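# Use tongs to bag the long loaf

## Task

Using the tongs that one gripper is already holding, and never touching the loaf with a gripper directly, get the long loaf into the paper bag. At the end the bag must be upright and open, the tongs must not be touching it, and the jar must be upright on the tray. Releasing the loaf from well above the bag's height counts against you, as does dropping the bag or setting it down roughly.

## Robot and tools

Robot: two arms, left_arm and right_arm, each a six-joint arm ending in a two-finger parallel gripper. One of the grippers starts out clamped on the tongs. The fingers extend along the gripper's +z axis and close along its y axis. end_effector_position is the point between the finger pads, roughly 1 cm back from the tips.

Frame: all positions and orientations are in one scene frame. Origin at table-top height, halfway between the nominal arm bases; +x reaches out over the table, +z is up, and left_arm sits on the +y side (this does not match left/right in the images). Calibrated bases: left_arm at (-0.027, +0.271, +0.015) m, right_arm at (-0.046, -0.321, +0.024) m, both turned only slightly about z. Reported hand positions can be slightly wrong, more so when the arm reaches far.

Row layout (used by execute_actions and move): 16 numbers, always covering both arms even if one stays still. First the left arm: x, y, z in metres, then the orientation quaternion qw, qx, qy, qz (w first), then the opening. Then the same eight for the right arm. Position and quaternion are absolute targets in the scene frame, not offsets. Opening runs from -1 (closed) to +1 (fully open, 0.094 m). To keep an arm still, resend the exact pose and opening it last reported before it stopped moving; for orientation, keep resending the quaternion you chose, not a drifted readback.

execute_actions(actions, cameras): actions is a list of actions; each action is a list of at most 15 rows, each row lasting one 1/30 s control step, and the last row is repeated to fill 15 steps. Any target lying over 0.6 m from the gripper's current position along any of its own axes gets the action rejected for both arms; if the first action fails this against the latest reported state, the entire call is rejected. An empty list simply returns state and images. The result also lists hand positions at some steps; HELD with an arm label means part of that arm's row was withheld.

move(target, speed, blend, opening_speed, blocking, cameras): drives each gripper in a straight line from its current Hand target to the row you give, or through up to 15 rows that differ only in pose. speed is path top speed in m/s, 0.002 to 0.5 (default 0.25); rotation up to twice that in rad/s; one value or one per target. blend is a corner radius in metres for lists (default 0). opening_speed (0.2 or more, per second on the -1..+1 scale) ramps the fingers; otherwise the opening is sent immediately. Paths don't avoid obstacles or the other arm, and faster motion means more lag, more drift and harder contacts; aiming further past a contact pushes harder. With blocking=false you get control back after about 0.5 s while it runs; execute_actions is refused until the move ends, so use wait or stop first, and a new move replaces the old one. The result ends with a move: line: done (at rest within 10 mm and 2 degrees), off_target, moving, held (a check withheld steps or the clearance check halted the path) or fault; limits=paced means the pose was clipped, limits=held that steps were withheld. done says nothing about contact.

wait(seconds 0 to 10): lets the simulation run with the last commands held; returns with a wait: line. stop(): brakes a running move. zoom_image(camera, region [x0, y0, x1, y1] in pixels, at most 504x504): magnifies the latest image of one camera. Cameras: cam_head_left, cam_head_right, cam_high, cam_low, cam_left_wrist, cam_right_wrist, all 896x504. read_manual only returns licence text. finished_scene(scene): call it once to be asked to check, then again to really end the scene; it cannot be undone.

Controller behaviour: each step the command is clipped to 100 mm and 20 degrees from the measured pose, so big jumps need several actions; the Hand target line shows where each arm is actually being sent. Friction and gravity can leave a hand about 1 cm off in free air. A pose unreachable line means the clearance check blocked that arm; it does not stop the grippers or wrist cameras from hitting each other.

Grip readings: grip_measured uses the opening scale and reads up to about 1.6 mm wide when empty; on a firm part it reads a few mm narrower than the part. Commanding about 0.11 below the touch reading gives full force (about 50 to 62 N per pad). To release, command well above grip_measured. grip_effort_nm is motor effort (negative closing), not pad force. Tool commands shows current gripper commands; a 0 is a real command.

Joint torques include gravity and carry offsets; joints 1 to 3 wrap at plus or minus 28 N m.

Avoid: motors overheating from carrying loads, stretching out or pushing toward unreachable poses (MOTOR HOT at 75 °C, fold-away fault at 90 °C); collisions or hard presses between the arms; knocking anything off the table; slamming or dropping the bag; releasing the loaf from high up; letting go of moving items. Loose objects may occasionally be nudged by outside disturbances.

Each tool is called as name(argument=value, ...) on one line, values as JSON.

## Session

execute_actions(actions=[])

Scene clock: 0.00 s.
left_arm: end_effector_position=(+0.3549, +0.2777, +0.4218) grip_measured=+1.000 grip_effort_nm=n/a end_effector_quat_wxyz=(+0.707, -0.005, +0.707, +0.005) | right_arm: end_effector_position=(+0.2465, -0.4238, +0.2102) grip_measured=-0.302 grip_effort_nm=n/a end_effector_quat_wxyz=(+0.305, -0.032, +0.952, +0.009)
Joint positions: left_arm=[0 1.047 1.047 0 0 0 0.094] | right_arm=[-0.573 1.23 1.088 -0.894 -0.328 -0.503 0.033]
Joint velocities: left_arm=[-0.002 0.002 0.007 -0.022 -0.051 -0.022 0] | right_arm=[-0.032 -0.012 0.002 -0.007 0.022 0.007 0.001]
Joint torques (N m): no reading
Heat: left arm: 34 °C; right arm: 36 °C.
Hand target: left_arm +0.3523, +0.2777, +0.4278; +0.712, -0.005, +0.702, +0.005 | right_arm +0.2469, -0.4226, +0.2137; +0.309, -0.034, +0.950, +0.010
Tool commands: left_gripper/opening=+1.0 right_gripper/opening=-0.305557
camera_calibration:
cam_left_wrist: T_world_to_cam=[[0.047652, -0.998831, -0.00817316, 0.269773], [-0.432892, -0.0132768, -0.901348, 0.576084], [0.900185, 0.0464892, -0.433018, -0.0598874], [0, 0, 0, 1]] pos_world=[0.290436, 0.279891, 0.495524]
cam_right_wrist: T_world_to_cam=[[0.0773108, -0.996868, 0.0166364, -0.443668], [-0.980775, -0.0790403, -0.178416, 0.285547], [0.179172, -0.00252312, -0.983815, 0.249508], [0, 0, 0, 1]] pos_world=[0.269653, -0.419079, 0.303797]

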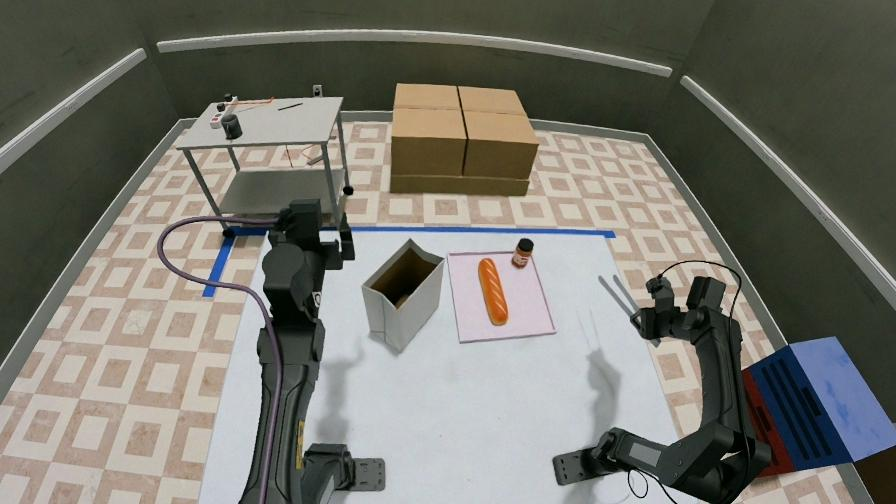

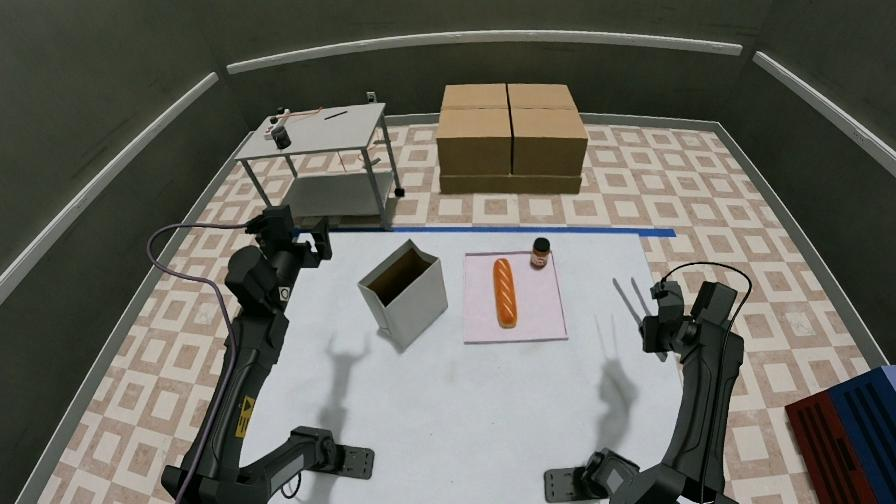

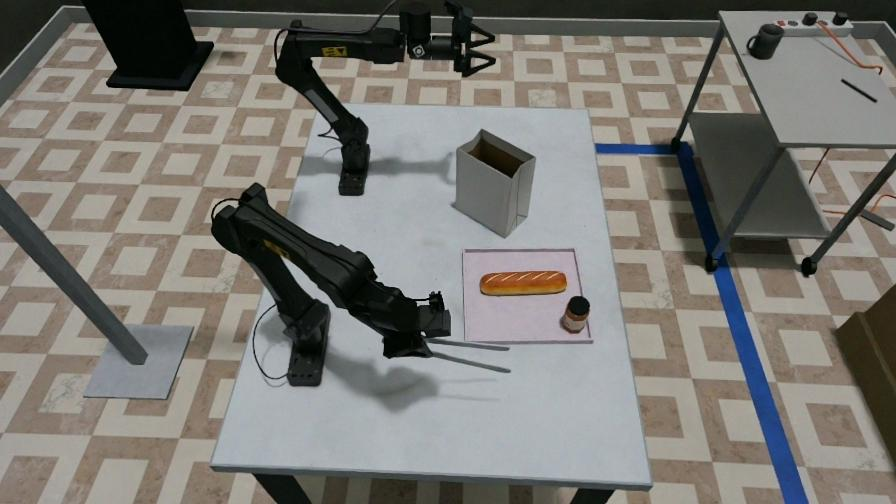

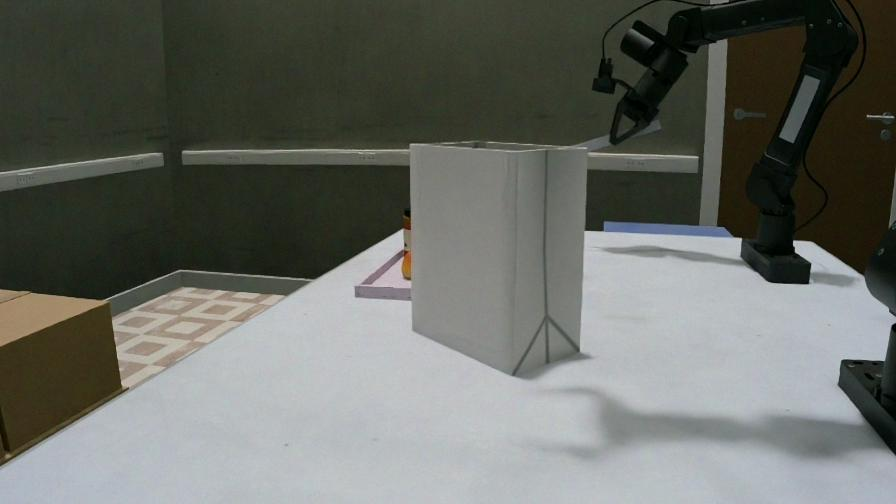

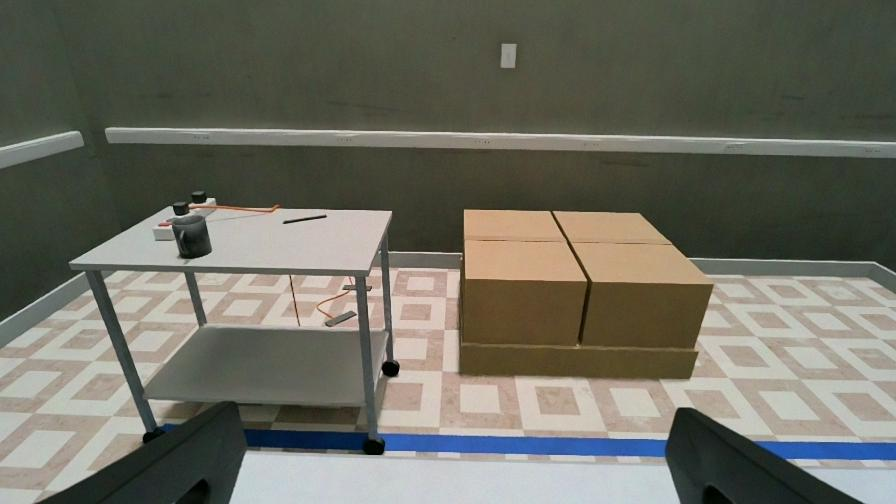

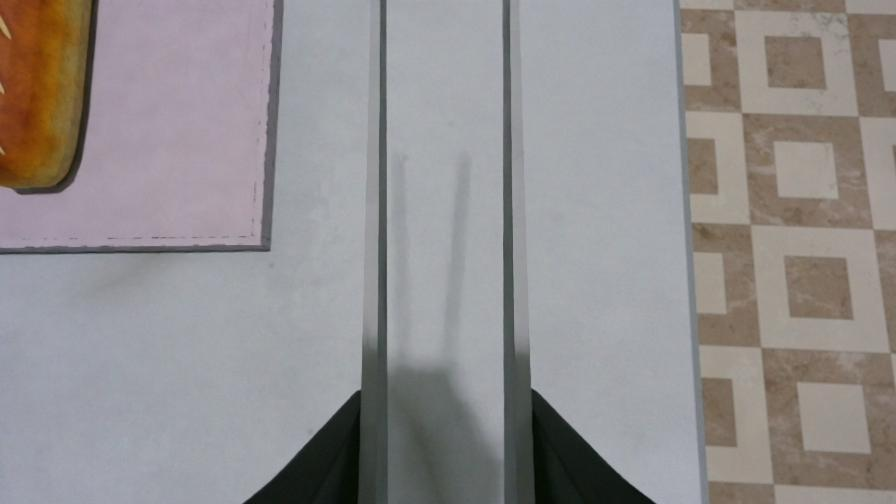

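zoom_image(camera="cam_low", region=[560, 60, 720, 180])

zoom_image(camera="cam_high", region=[360, 230, 620, 420])

zoom_image(camera="cam_head_right", region=[560, 220, 760, 400])

Scaled by 3.150.

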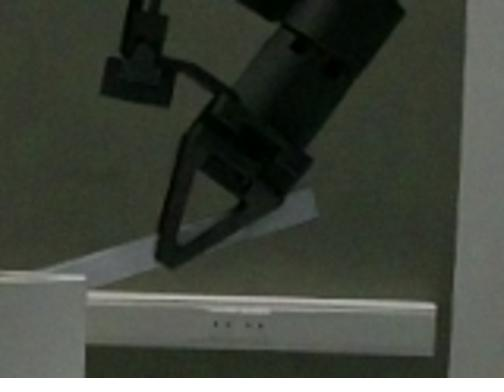

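Scaled by 1.938.

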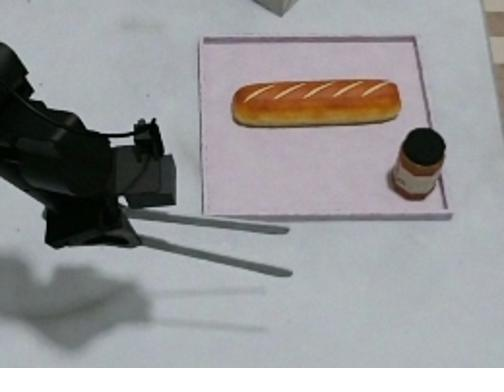

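Scaled by 2.520.

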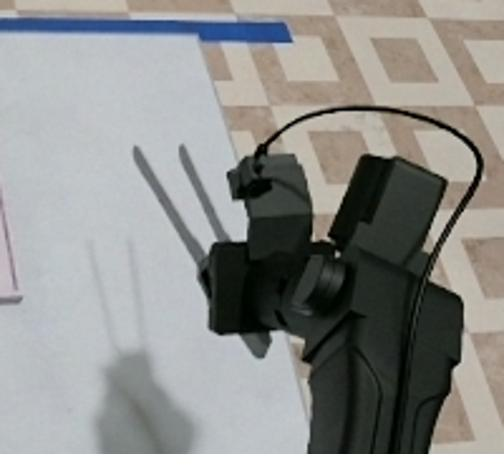

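zoom_image(camera="cam_high", region=[430, 110, 570, 250])

zoom_image(camera="cam_head_right", region=[330, 220, 600, 370])

zoom_image(camera="cam_head_left", region=[330, 220, 600, 370])

zoom_image(camera="cam_low", region=[380, 110, 620, 390])

Scaled by 3.600.

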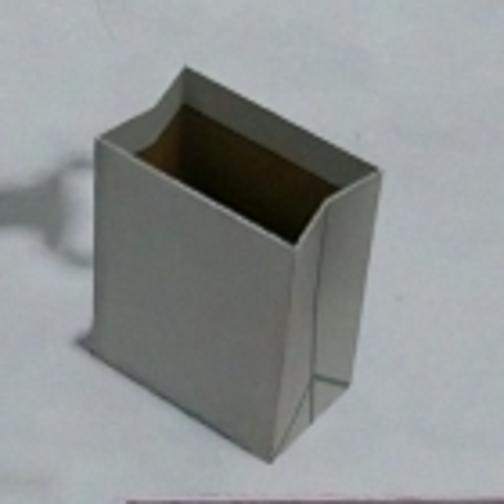

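Scaled by 1.867.

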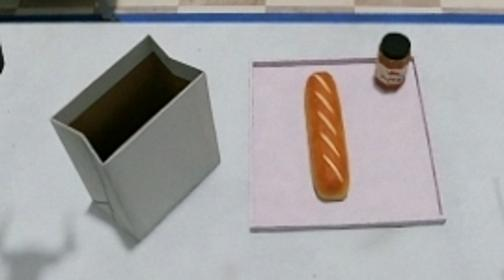

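Scaled by 1.867.

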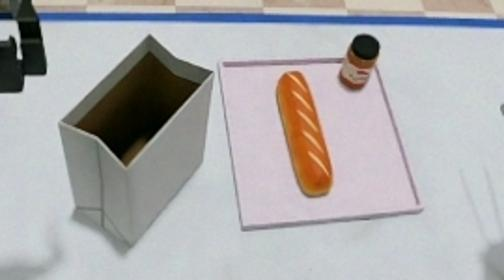

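Scaled by 1.800.

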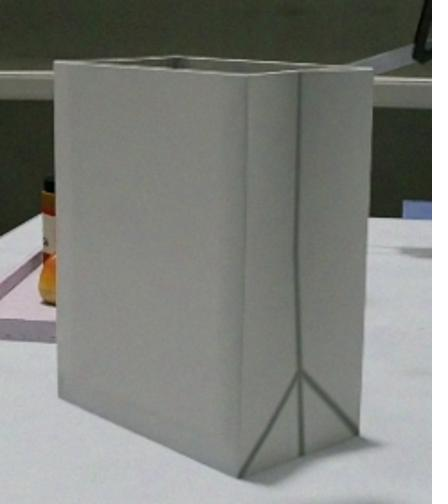

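move(target=[[0.2405,0.3645,0.4176,0.564,0.174,0.798,-0.123,1.0,0.30,-0.32,0.30,0.1735,-0.0344,0.9842,0.0061,-0.3056],[0.2405,0.3645,0.4176,0.564,0.174,0.798,-0.123,1.0,0.377,-0.1245,0.26,0.0349,-0.0436,0.9984,0.0015,-0.3056]], speed=0.15, blend=0.04)

Scene clock: 241.50 s.
left_arm: end_effector_position=(+0.2396, +0.3618, +0.4138) grip_measured=+1.000 grip_effort_nm=-0.037 end_effector_quat_wxyz=(+0.566, +0.167, +0.798, -0.121) | right_arm: end_effector_position=(+0.3695, -0.1246, +0.2592) grip_measured=-0.302 grip_effort_nm=-0.203 end_effector_quat_wxyz=(+0.153, -0.048, +0.986, +0.051)
Joint positions: left_arm=[0.936 1.314 1.687 -1.419 1.179 1.007 0.094] | right_arm=[0.404 2.161 2.476 -1.564 0.026 0.349 0.033]
Joint velocities: left_arm=[-0.012 0.017 -0.002 -0.037 -0.007 -0.066 0] | right_arm=[-0.017 -0.017 0.002 0.037 0.051 0.007 0]
Joint torques (N m): left_arm=[0.57 -2.78 6.95 0.81 0.75 0.16] | right_arm=[-0.03 -9.94 8.99 0.88 0 0.04]
Heat: left arm: 38 °C; right arm: 44 °C.
Hand target: left_arm +0.2393, +0.3619, +0.4198; +0.571, +0.169, +0.794, -0.124 | right_arm +0.3745, -0.1215, +0.2569; +0.155, -0.045, +0.985, +0.053
Off the commanded pose: left_arm 0.005 m, 1 deg | right_arm 0.008 m, 15 deg.
joint read past its limit (right arm) — joint 4 (wrist pitch), lower limit.
joint sent to its limit (right arm) — joint 4 (wrist pitch), lower limit. The joint targets are off in position and orientation.
move: off_target (right_arm)
camera_calibration:
cam_left_wrist: T_world_to_cam=[[-0.37722, -0.926019, -0.0139505, 0.437051], [-0.650747, 0.275744, -0.707456, 0.387448], [0.658964, -0.257788, -0.70662, 0.317681], [0, 0, 0, 1]] pos_world=[0.207654, 0.379775, 0.504679]
cam_right_wrist: T_world_to_cam=[[0.124577, -0.98931, -0.0757992, -0.148269], [-0.983135, -0.133385, 0.125112, 0.354014], [-0.133885, 0.0589348, -0.989243, 0.40115], [0, 0, 0, 1]] pos_world=[0.420223, -0.123105, 0.341304]

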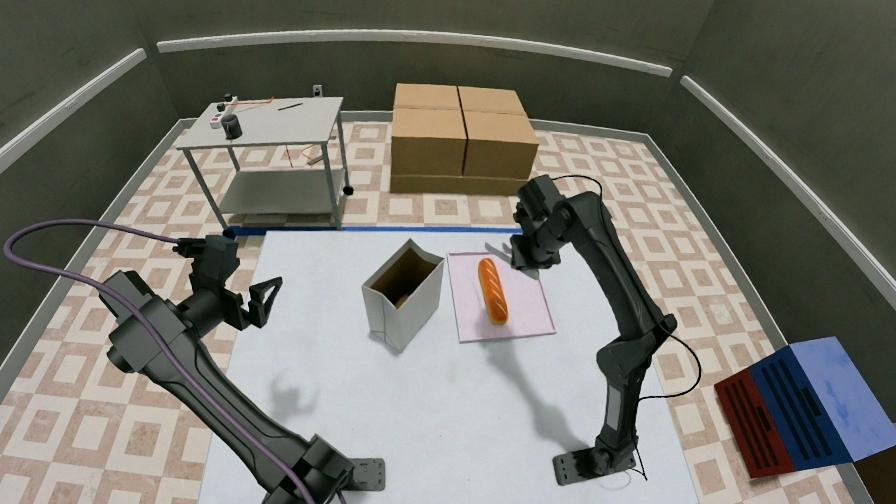

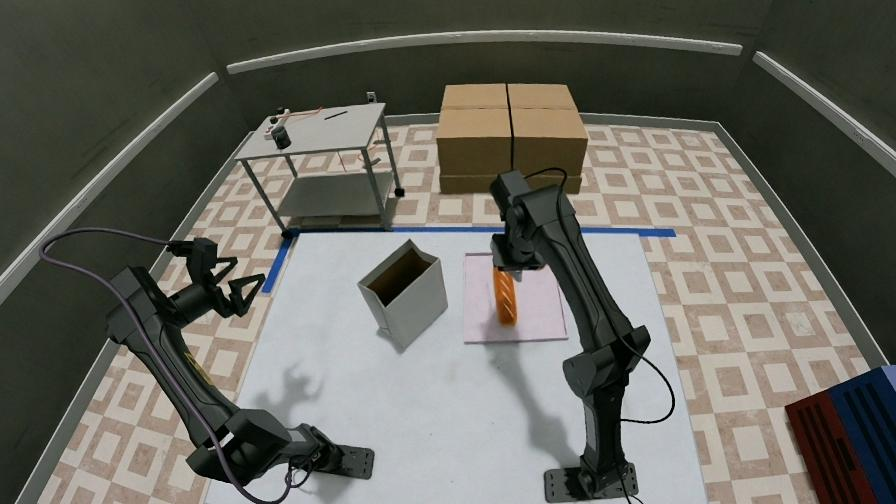

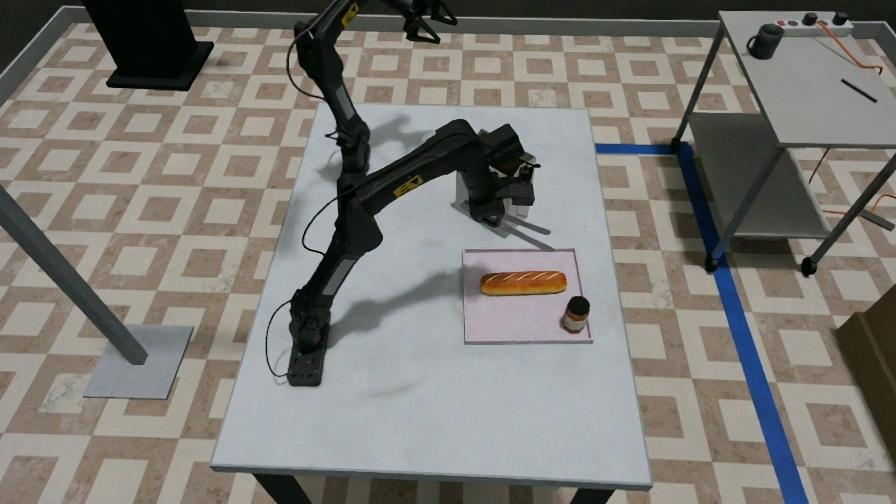

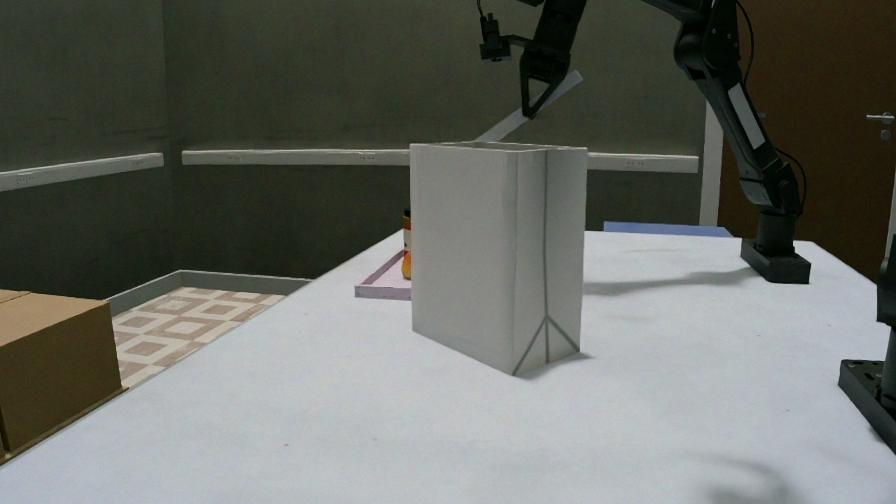

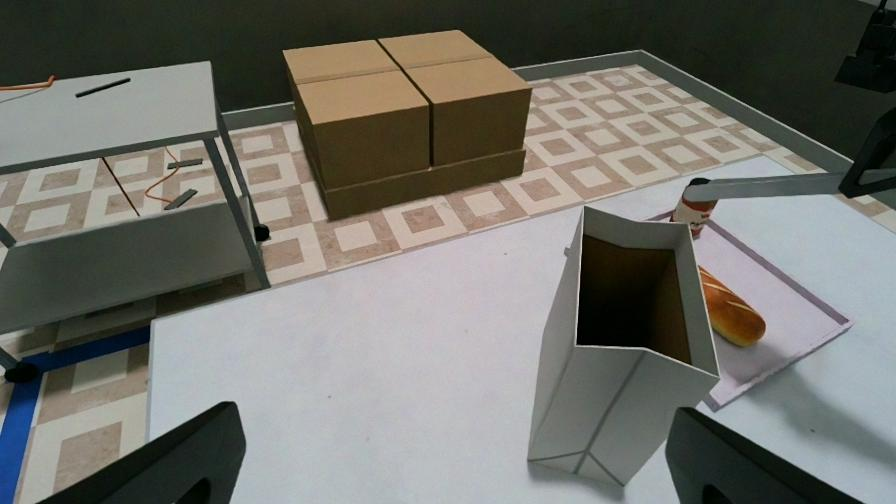

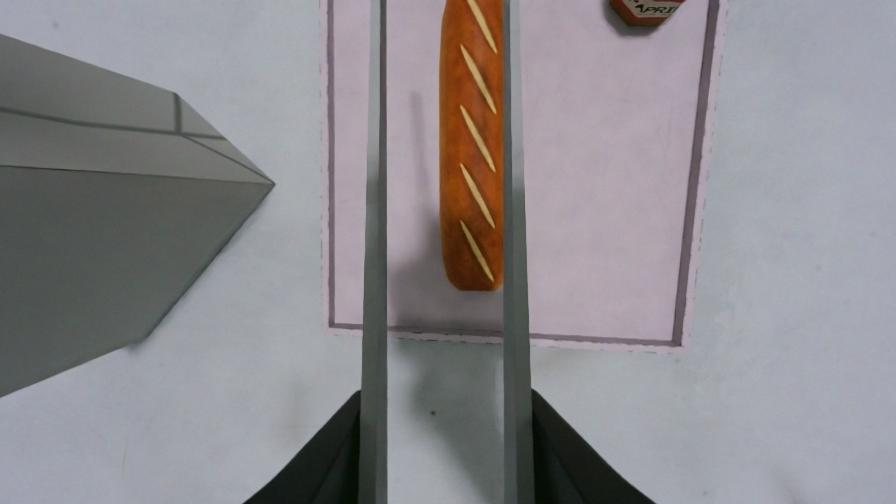

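execute_actions(actions=[])

Scene clock: 272.80 s.
left_arm: end_effector_position=(+0.2395, +0.3617, +0.4137) grip_measured=+1.000 grip_effort_nm=-0.037 end_effector_quat_wxyz=(+0.566, +0.167, +0.798, -0.122) | right_arm: end_effector_position=(+0.3695, -0.1246, +0.2592) grip_measured=-0.302 grip_effort_nm=-0.208 end_effector_quat_wxyz=(+0.153, -0.047, +0.986, +0.051)
Joint positions: left_arm=[0.936 1.314 1.687 -1.42 1.179 1.007 0.094] | right_arm=[0.404 2.161 2.476 -1.564 0.026 0.35 0.033]
Joint velocities: left_arm=[-0.012 -0.002 -0.017 -0.007 0.022 0.037 0] | right_arm=[0.007 0.022 0.022 -0.037 -0.051 -0.022 0]
Joint torques (N m): left_arm=[0.54 -2.78 6.72 0.78 0.69 0.14] | right_arm=[0.01 -9.92 8.98 0.88 0 0.04]
Heat: left arm: 38 °C; right arm: 42 °C.
Hand target: left_arm +0.2393, +0.3619, +0.4198; +0.571, +0.169, +0.794, -0.124 | right_arm +0.3745, -0.1215, +0.2569; +0.155, -0.046, +0.985, +0.053
Tool commands: left_gripper/opening=+1.0 right_gripper/opening=-0.3056
Off the commanded pose: left_arm 0.005 m, 1 deg | right_arm 0.008 m, 15 deg.
joint read past its limit (right arm) — joint 4 (wrist pitch), lower limit.
camera_calibration:
cam_left_wrist: T_world_to_cam=[[-0.377343, -0.925979, -0.0131973, 0.43662], [-0.65108, 0.2754, -0.707283, 0.387504], [0.658564, -0.258296, -0.706807, 0.318007], [0, 0, 0, 1]] pos_world=[0.207624, 0.379722, 0.504606]
cam_right_wrist: T_world_to_cam=[[0.123855, -0.989383, -0.0760341, -0.14795], [-0.983221, -0.132702, 0.125168, 0.354116], [-0.133929, 0.0592557, -0.989218, 0.401199], [0, 0, 0, 1]] pos_world=[0.420231, -0.12316, 0.3413]

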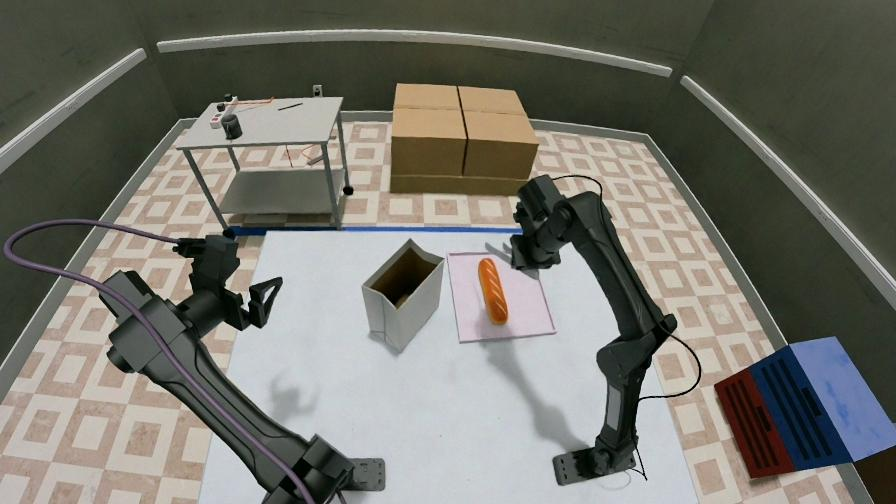

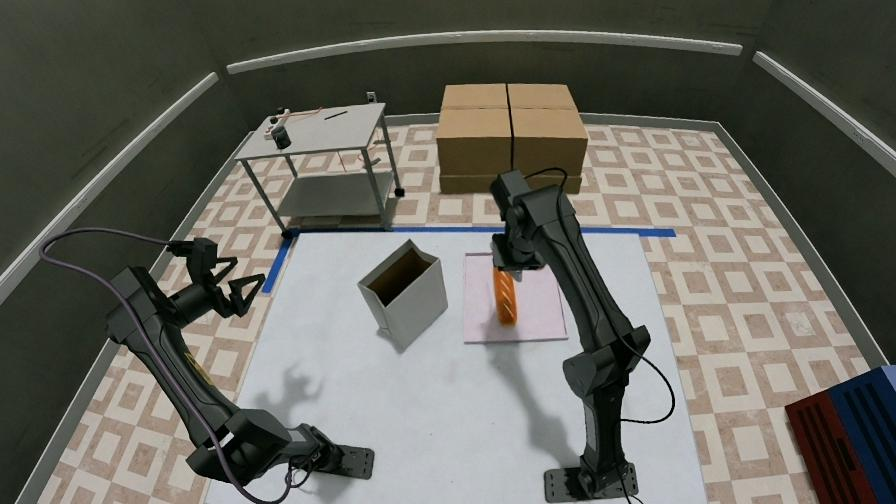

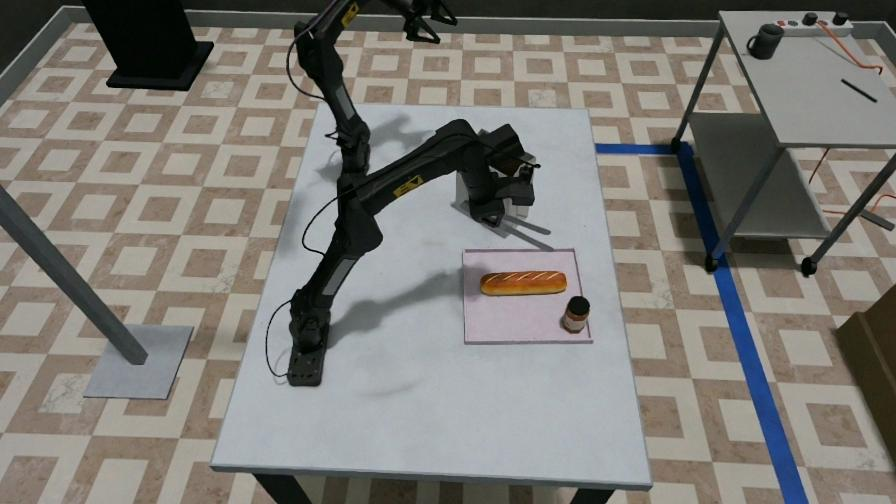

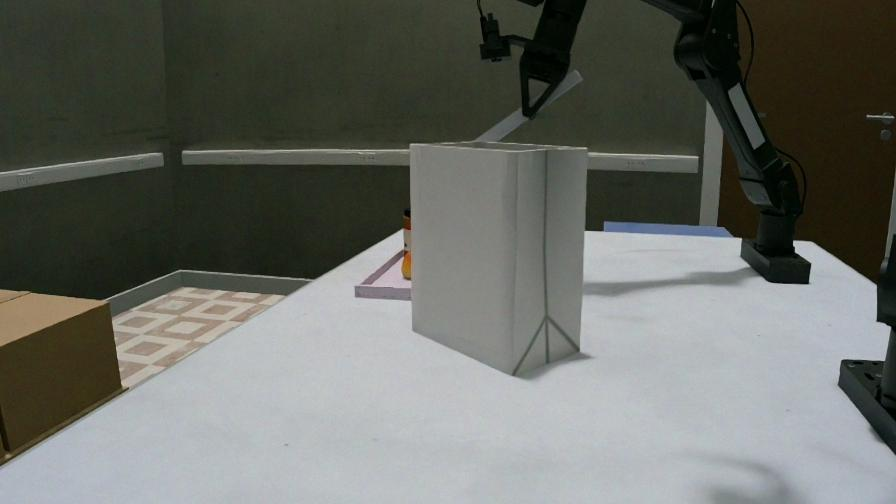

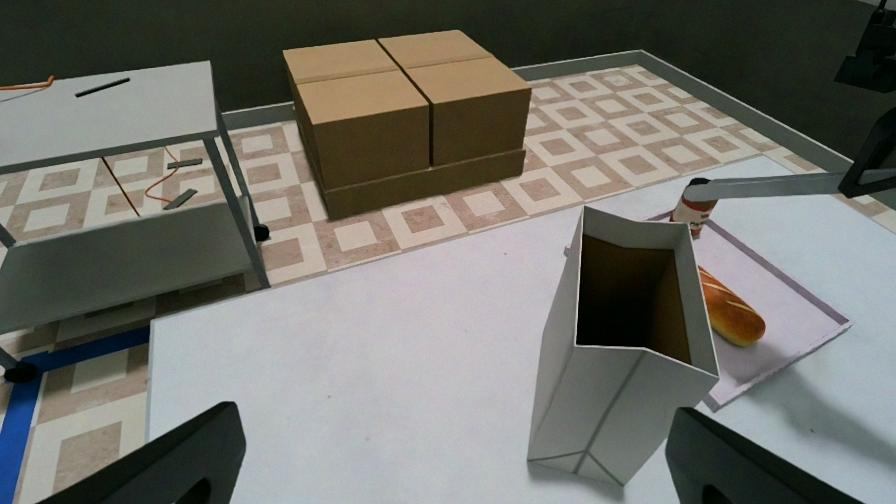

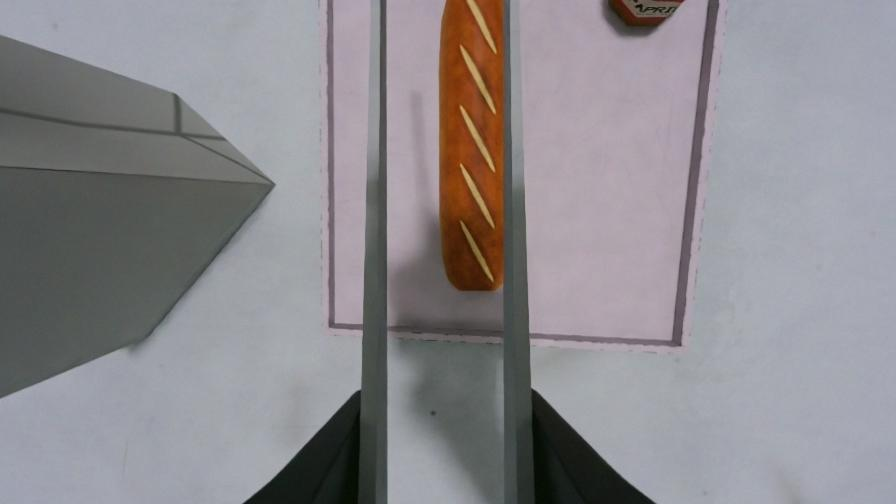

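zoom_image(camera="cam_low", region=[440, 0, 664, 160])

zoom_image(camera="cam_high", region=[400, 110, 624, 300])

Scaled by 2.250.

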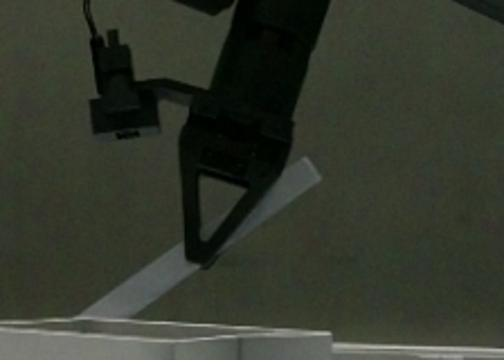

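Scaled by 2.250.

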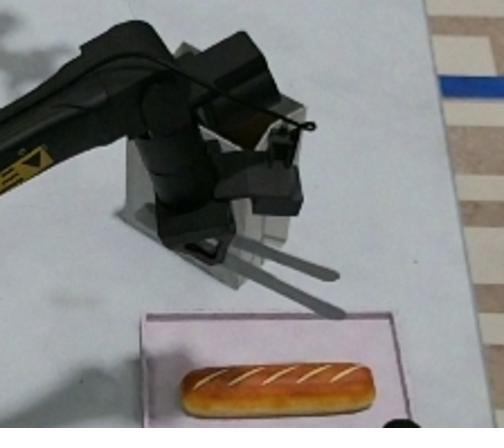

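move(target=[0.2405,0.3645,0.4176,0.564,0.174,0.798,-0.123,1.0,0.347,-0.127,0.195,0.1390,-0.0432,0.9893,0.0061,-0.3056], speed=0.1)

Scene clock: 399.77 s.
left_arm: end_effector_position=(+0.2406, +0.3638, +0.4129) grip_measured=+1.000 grip_effort_nm=-0.037 end_effector_quat_wxyz=(+0.562, +0.172, +0.800, -0.121) | right_arm: end_effector_position=(+0.3460, -0.1267, +0.1791) grip_measured=-0.302 grip_effort_nm=-0.208 end_effector_quat_wxyz=(+0.113, -0.045, +0.993, +0.004)
Joint positions: left_arm=[0.936 1.336 1.71 -1.449 1.175 1.039 0.094] | right_arm=[0.449 2.035 1.967 -1.296 0.091 0.395 0.033]
Joint velocities: left_arm=[-0.002 -0.012 0.007 -0.037 0.051 -0.037 0] | right_arm=[-0.002 -0.002 0.007 0.037 -0.022 -0.037 -0.001]
Joint torques (N m): left_arm=[0.51 -2.95 6.9 0.74 0.66 0.11] | right_arm=[0.51 -15.91 6.02 0.78 0.26 0.06]
Heat: left arm: 39 °C; right arm: 43 °C.
Hand target: left_arm +0.2405, +0.3645, +0.4176; +0.565, +0.173, +0.798, -0.122 | right_arm +0.3456, -0.1279, +0.1948; +0.137, -0.043, +0.990, +0.006
Off the commanded pose: left_arm 0.005 m, 0 deg | right_arm 0.016 m, 3 deg.
move: off_target (right_arm)
camera_calibration:
cam_left_wrist: T_world_to_cam=[[-0.385309, -0.922613, -0.0179153, 0.44159], [-0.653385, 0.286479, -0.700727, 0.380901], [0.651633, -0.258291, -0.713205, 0.32156], [0, 0, 0, 1]] pos_world=[0.209485, 0.381353, 0.504156]
cam_right_wrist: T_world_to_cam=[[0.105647, -0.994344, 0.0108547, -0.163095], [-0.971992, -0.100955, 0.212226, 0.325299], [-0.209929, -0.0329716, -0.97716, 0.331455], [0, 0, 0, 1]] pos_world=[0.403001, -0.118403, 0.256618]

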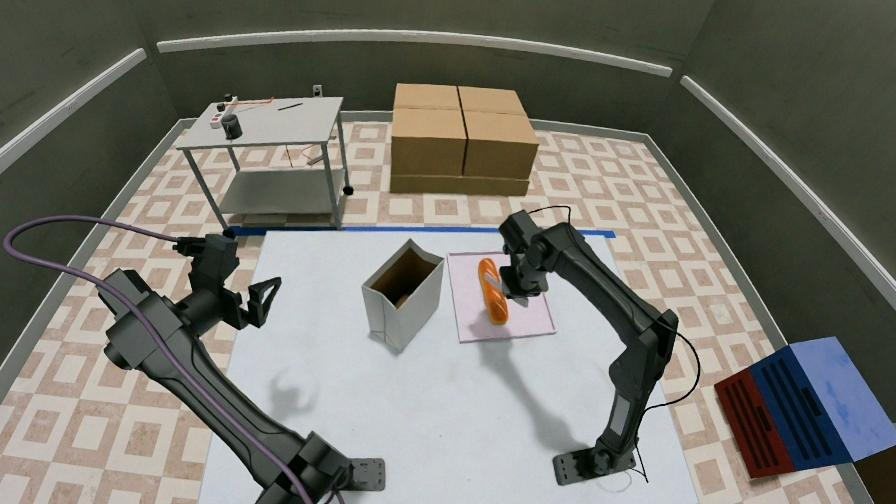

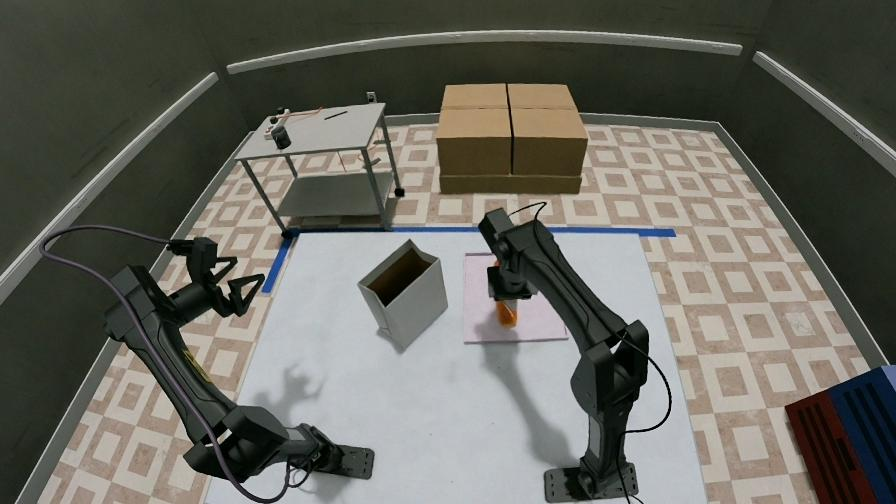

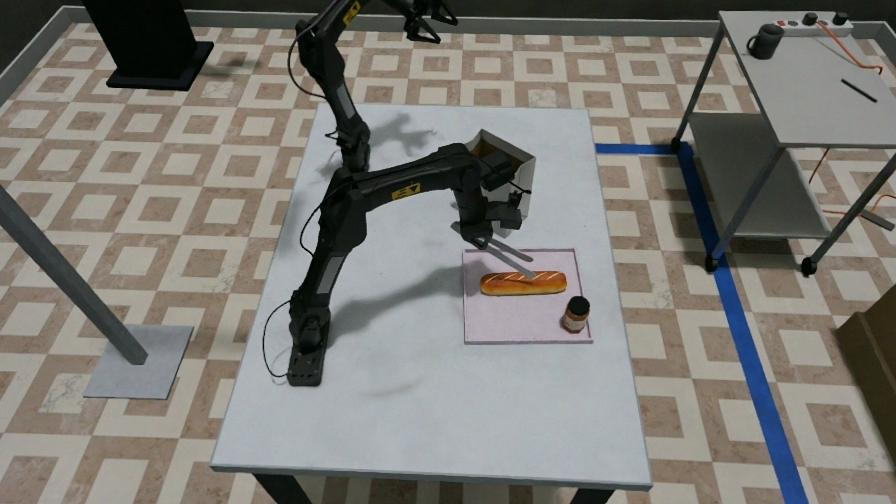

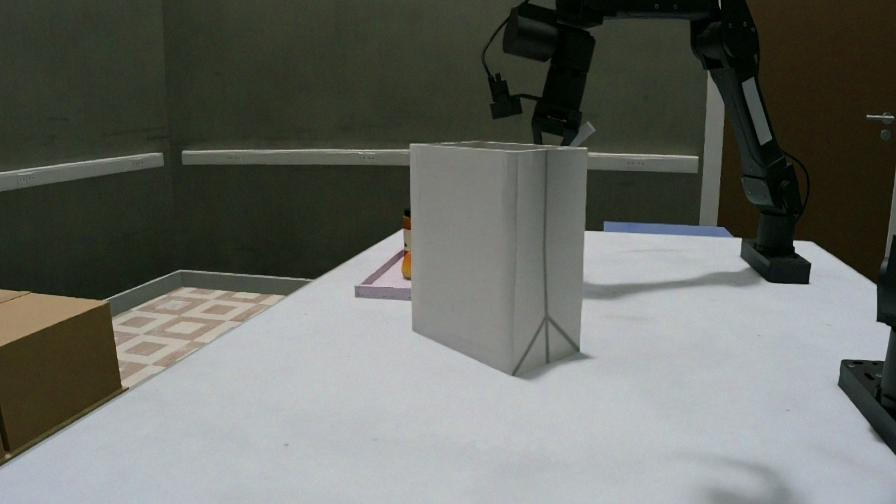

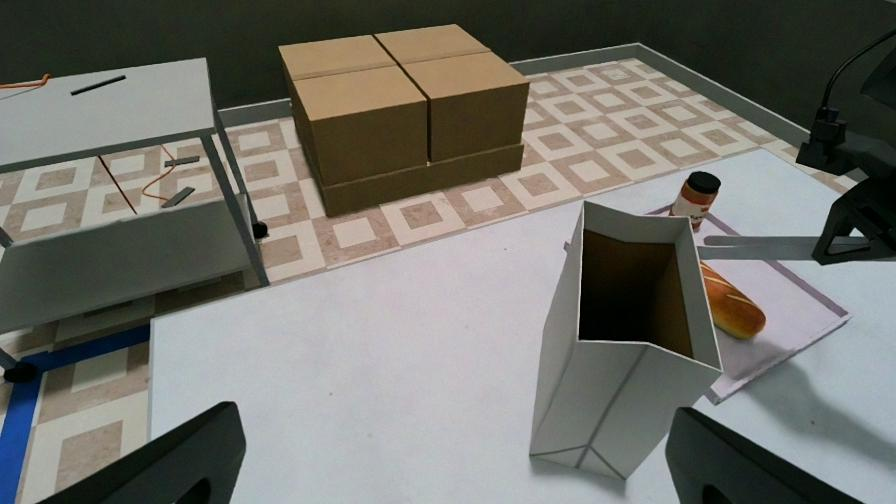

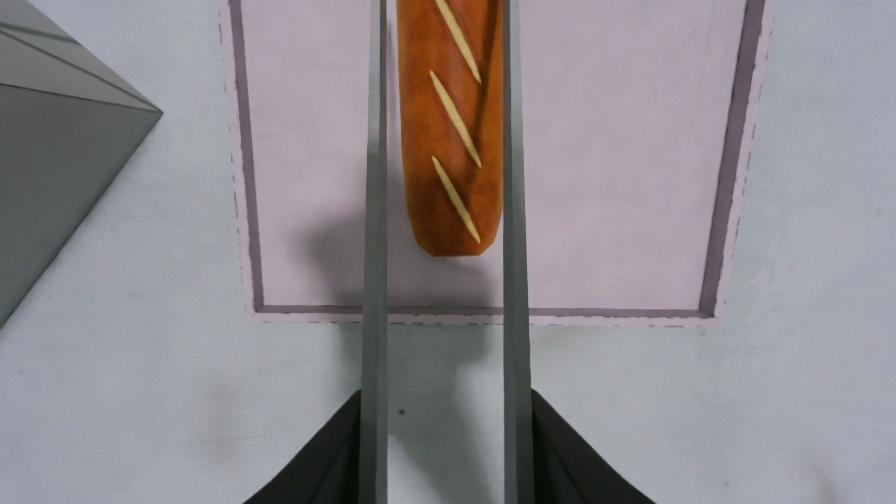

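zoom_image(camera="cam_high", region=[440, 200, 610, 350])

zoom_image(camera="cam_left_wrist", region=[640, 160, 896, 400])

Scaled by 2.965.

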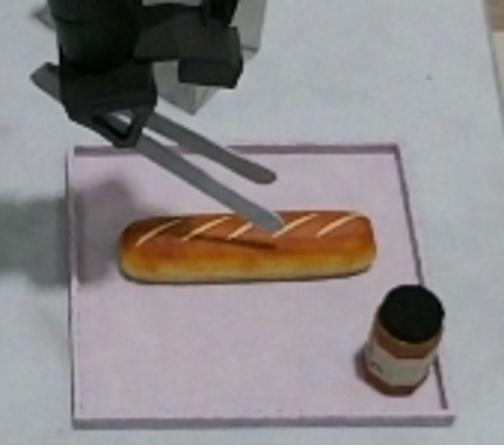

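Scaled by 1.969.

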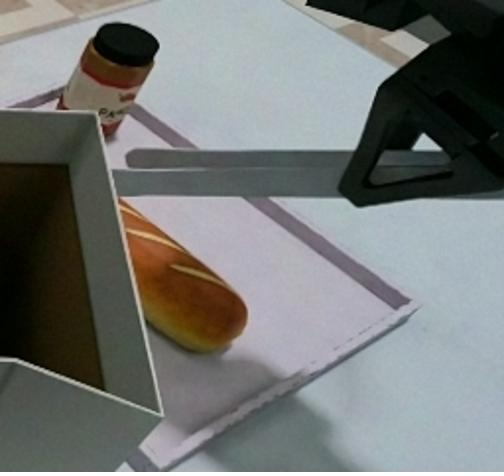

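zoom_image(camera="cam_head_left", region=[430, 235, 570, 355])

zoom_image(camera="cam_head_right", region=[450, 235, 590, 355])

Scaled by 3.600.

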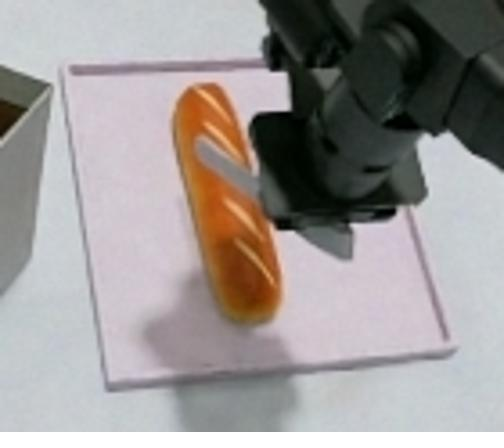

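Scaled by 3.600.

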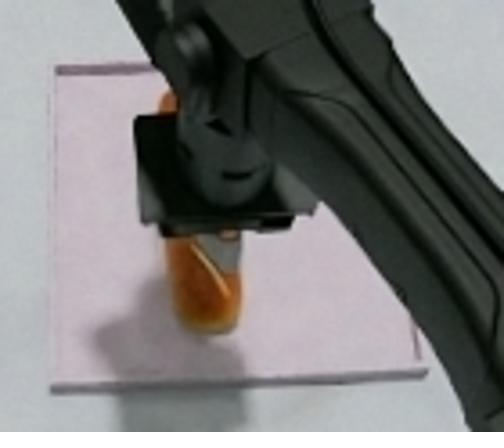

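move(target=[0.2405,0.3645,0.4176,0.564,0.174,0.798,-0.123,1.0,0.347,-0.130,0.197,0.1390,-0.0432,0.9893,0.0061,-0.2], speed=0.1, opening_speed=0.3, cameras=["cam_high","cam_right_wrist"])

Scene clock: 456.47 s.
left_arm: end_effector_position=(+0.2405, +0.3638, +0.4127) grip_measured=+1.000 grip_effort_nm=-0.042 end_effector_quat_wxyz=(+0.561, +0.172, +0.800, -0.121) | right_arm: end_effector_position=(+0.3464, -0.1266, +0.1792) grip_measured=-0.202 grip_effort_nm=0.095 end_effector_quat_wxyz=(+0.114, -0.045, +0.993, +0.004)
Joint positions: left_arm=[0.936 1.336 1.71 -1.45 1.174 1.04 0.094] | right_arm=[0.449 2.035 1.967 -1.294 0.092 0.396 0.037]
Joint velocities: left_arm=[-0.007 -0.012 0.002 0.007 0.022 0.007 0] | right_arm=[0.012 -0.002 0.002 -0.007 0.022 0.022 0.001]
Joint torques (N m): left_arm=[0.46 -2.76 6.71 0.74 0.65 0.13] | right_arm=[-0.05 -15.82 6.83 0.74 0.26 -0.03]
Heat: left arm: 39 °C; right arm: 48 °C.
Hand target: left_arm +0.2405, +0.3645, +0.4175; +0.564, +0.173, +0.798, -0.122 | right_arm +0.3471, -0.1299, +0.1968; +0.139, -0.043, +0.989, +0.006
Off the commanded pose: left_arm 0.005 m, 0 deg | right_arm 0.018 m, 3 deg.
move: off_target (right_arm)
camera_calibration:
cam_right_wrist: T_world_to_cam=[[0.105102, -0.994402, 0.0108795, -0.162904], [-0.972403, -0.100474, 0.210566, 0.326163], [-0.208294, -0.0327103, -0.977519, 0.331157], [0, 0, 0, 1]] pos_world=[0.403262, -0.118389, 0.256806]
Images, in order (width x height): cam_high 896x504, cam_right_wrist 896x504.

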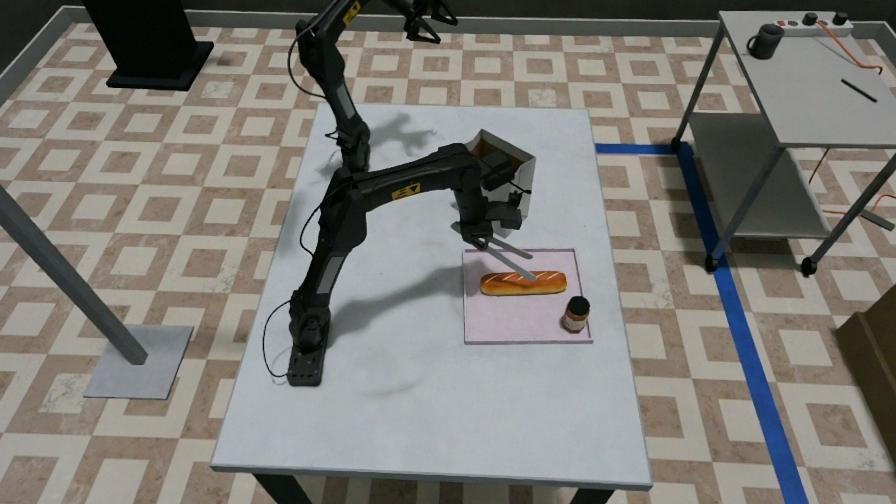

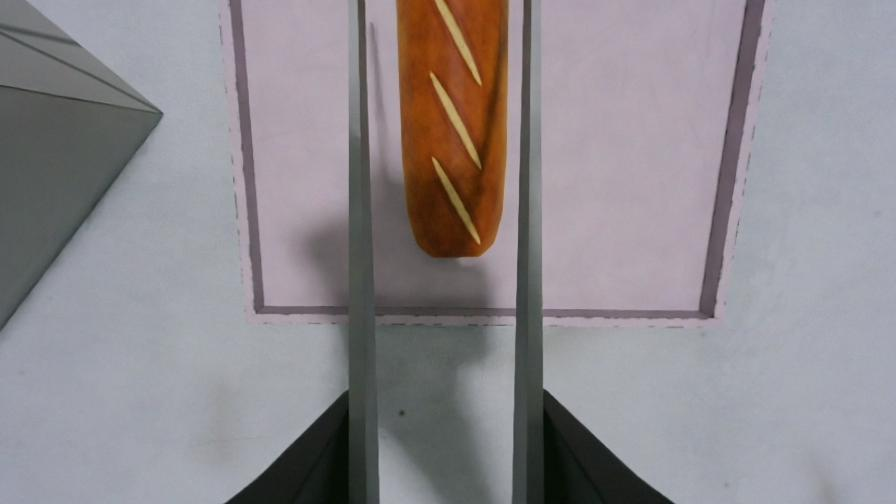

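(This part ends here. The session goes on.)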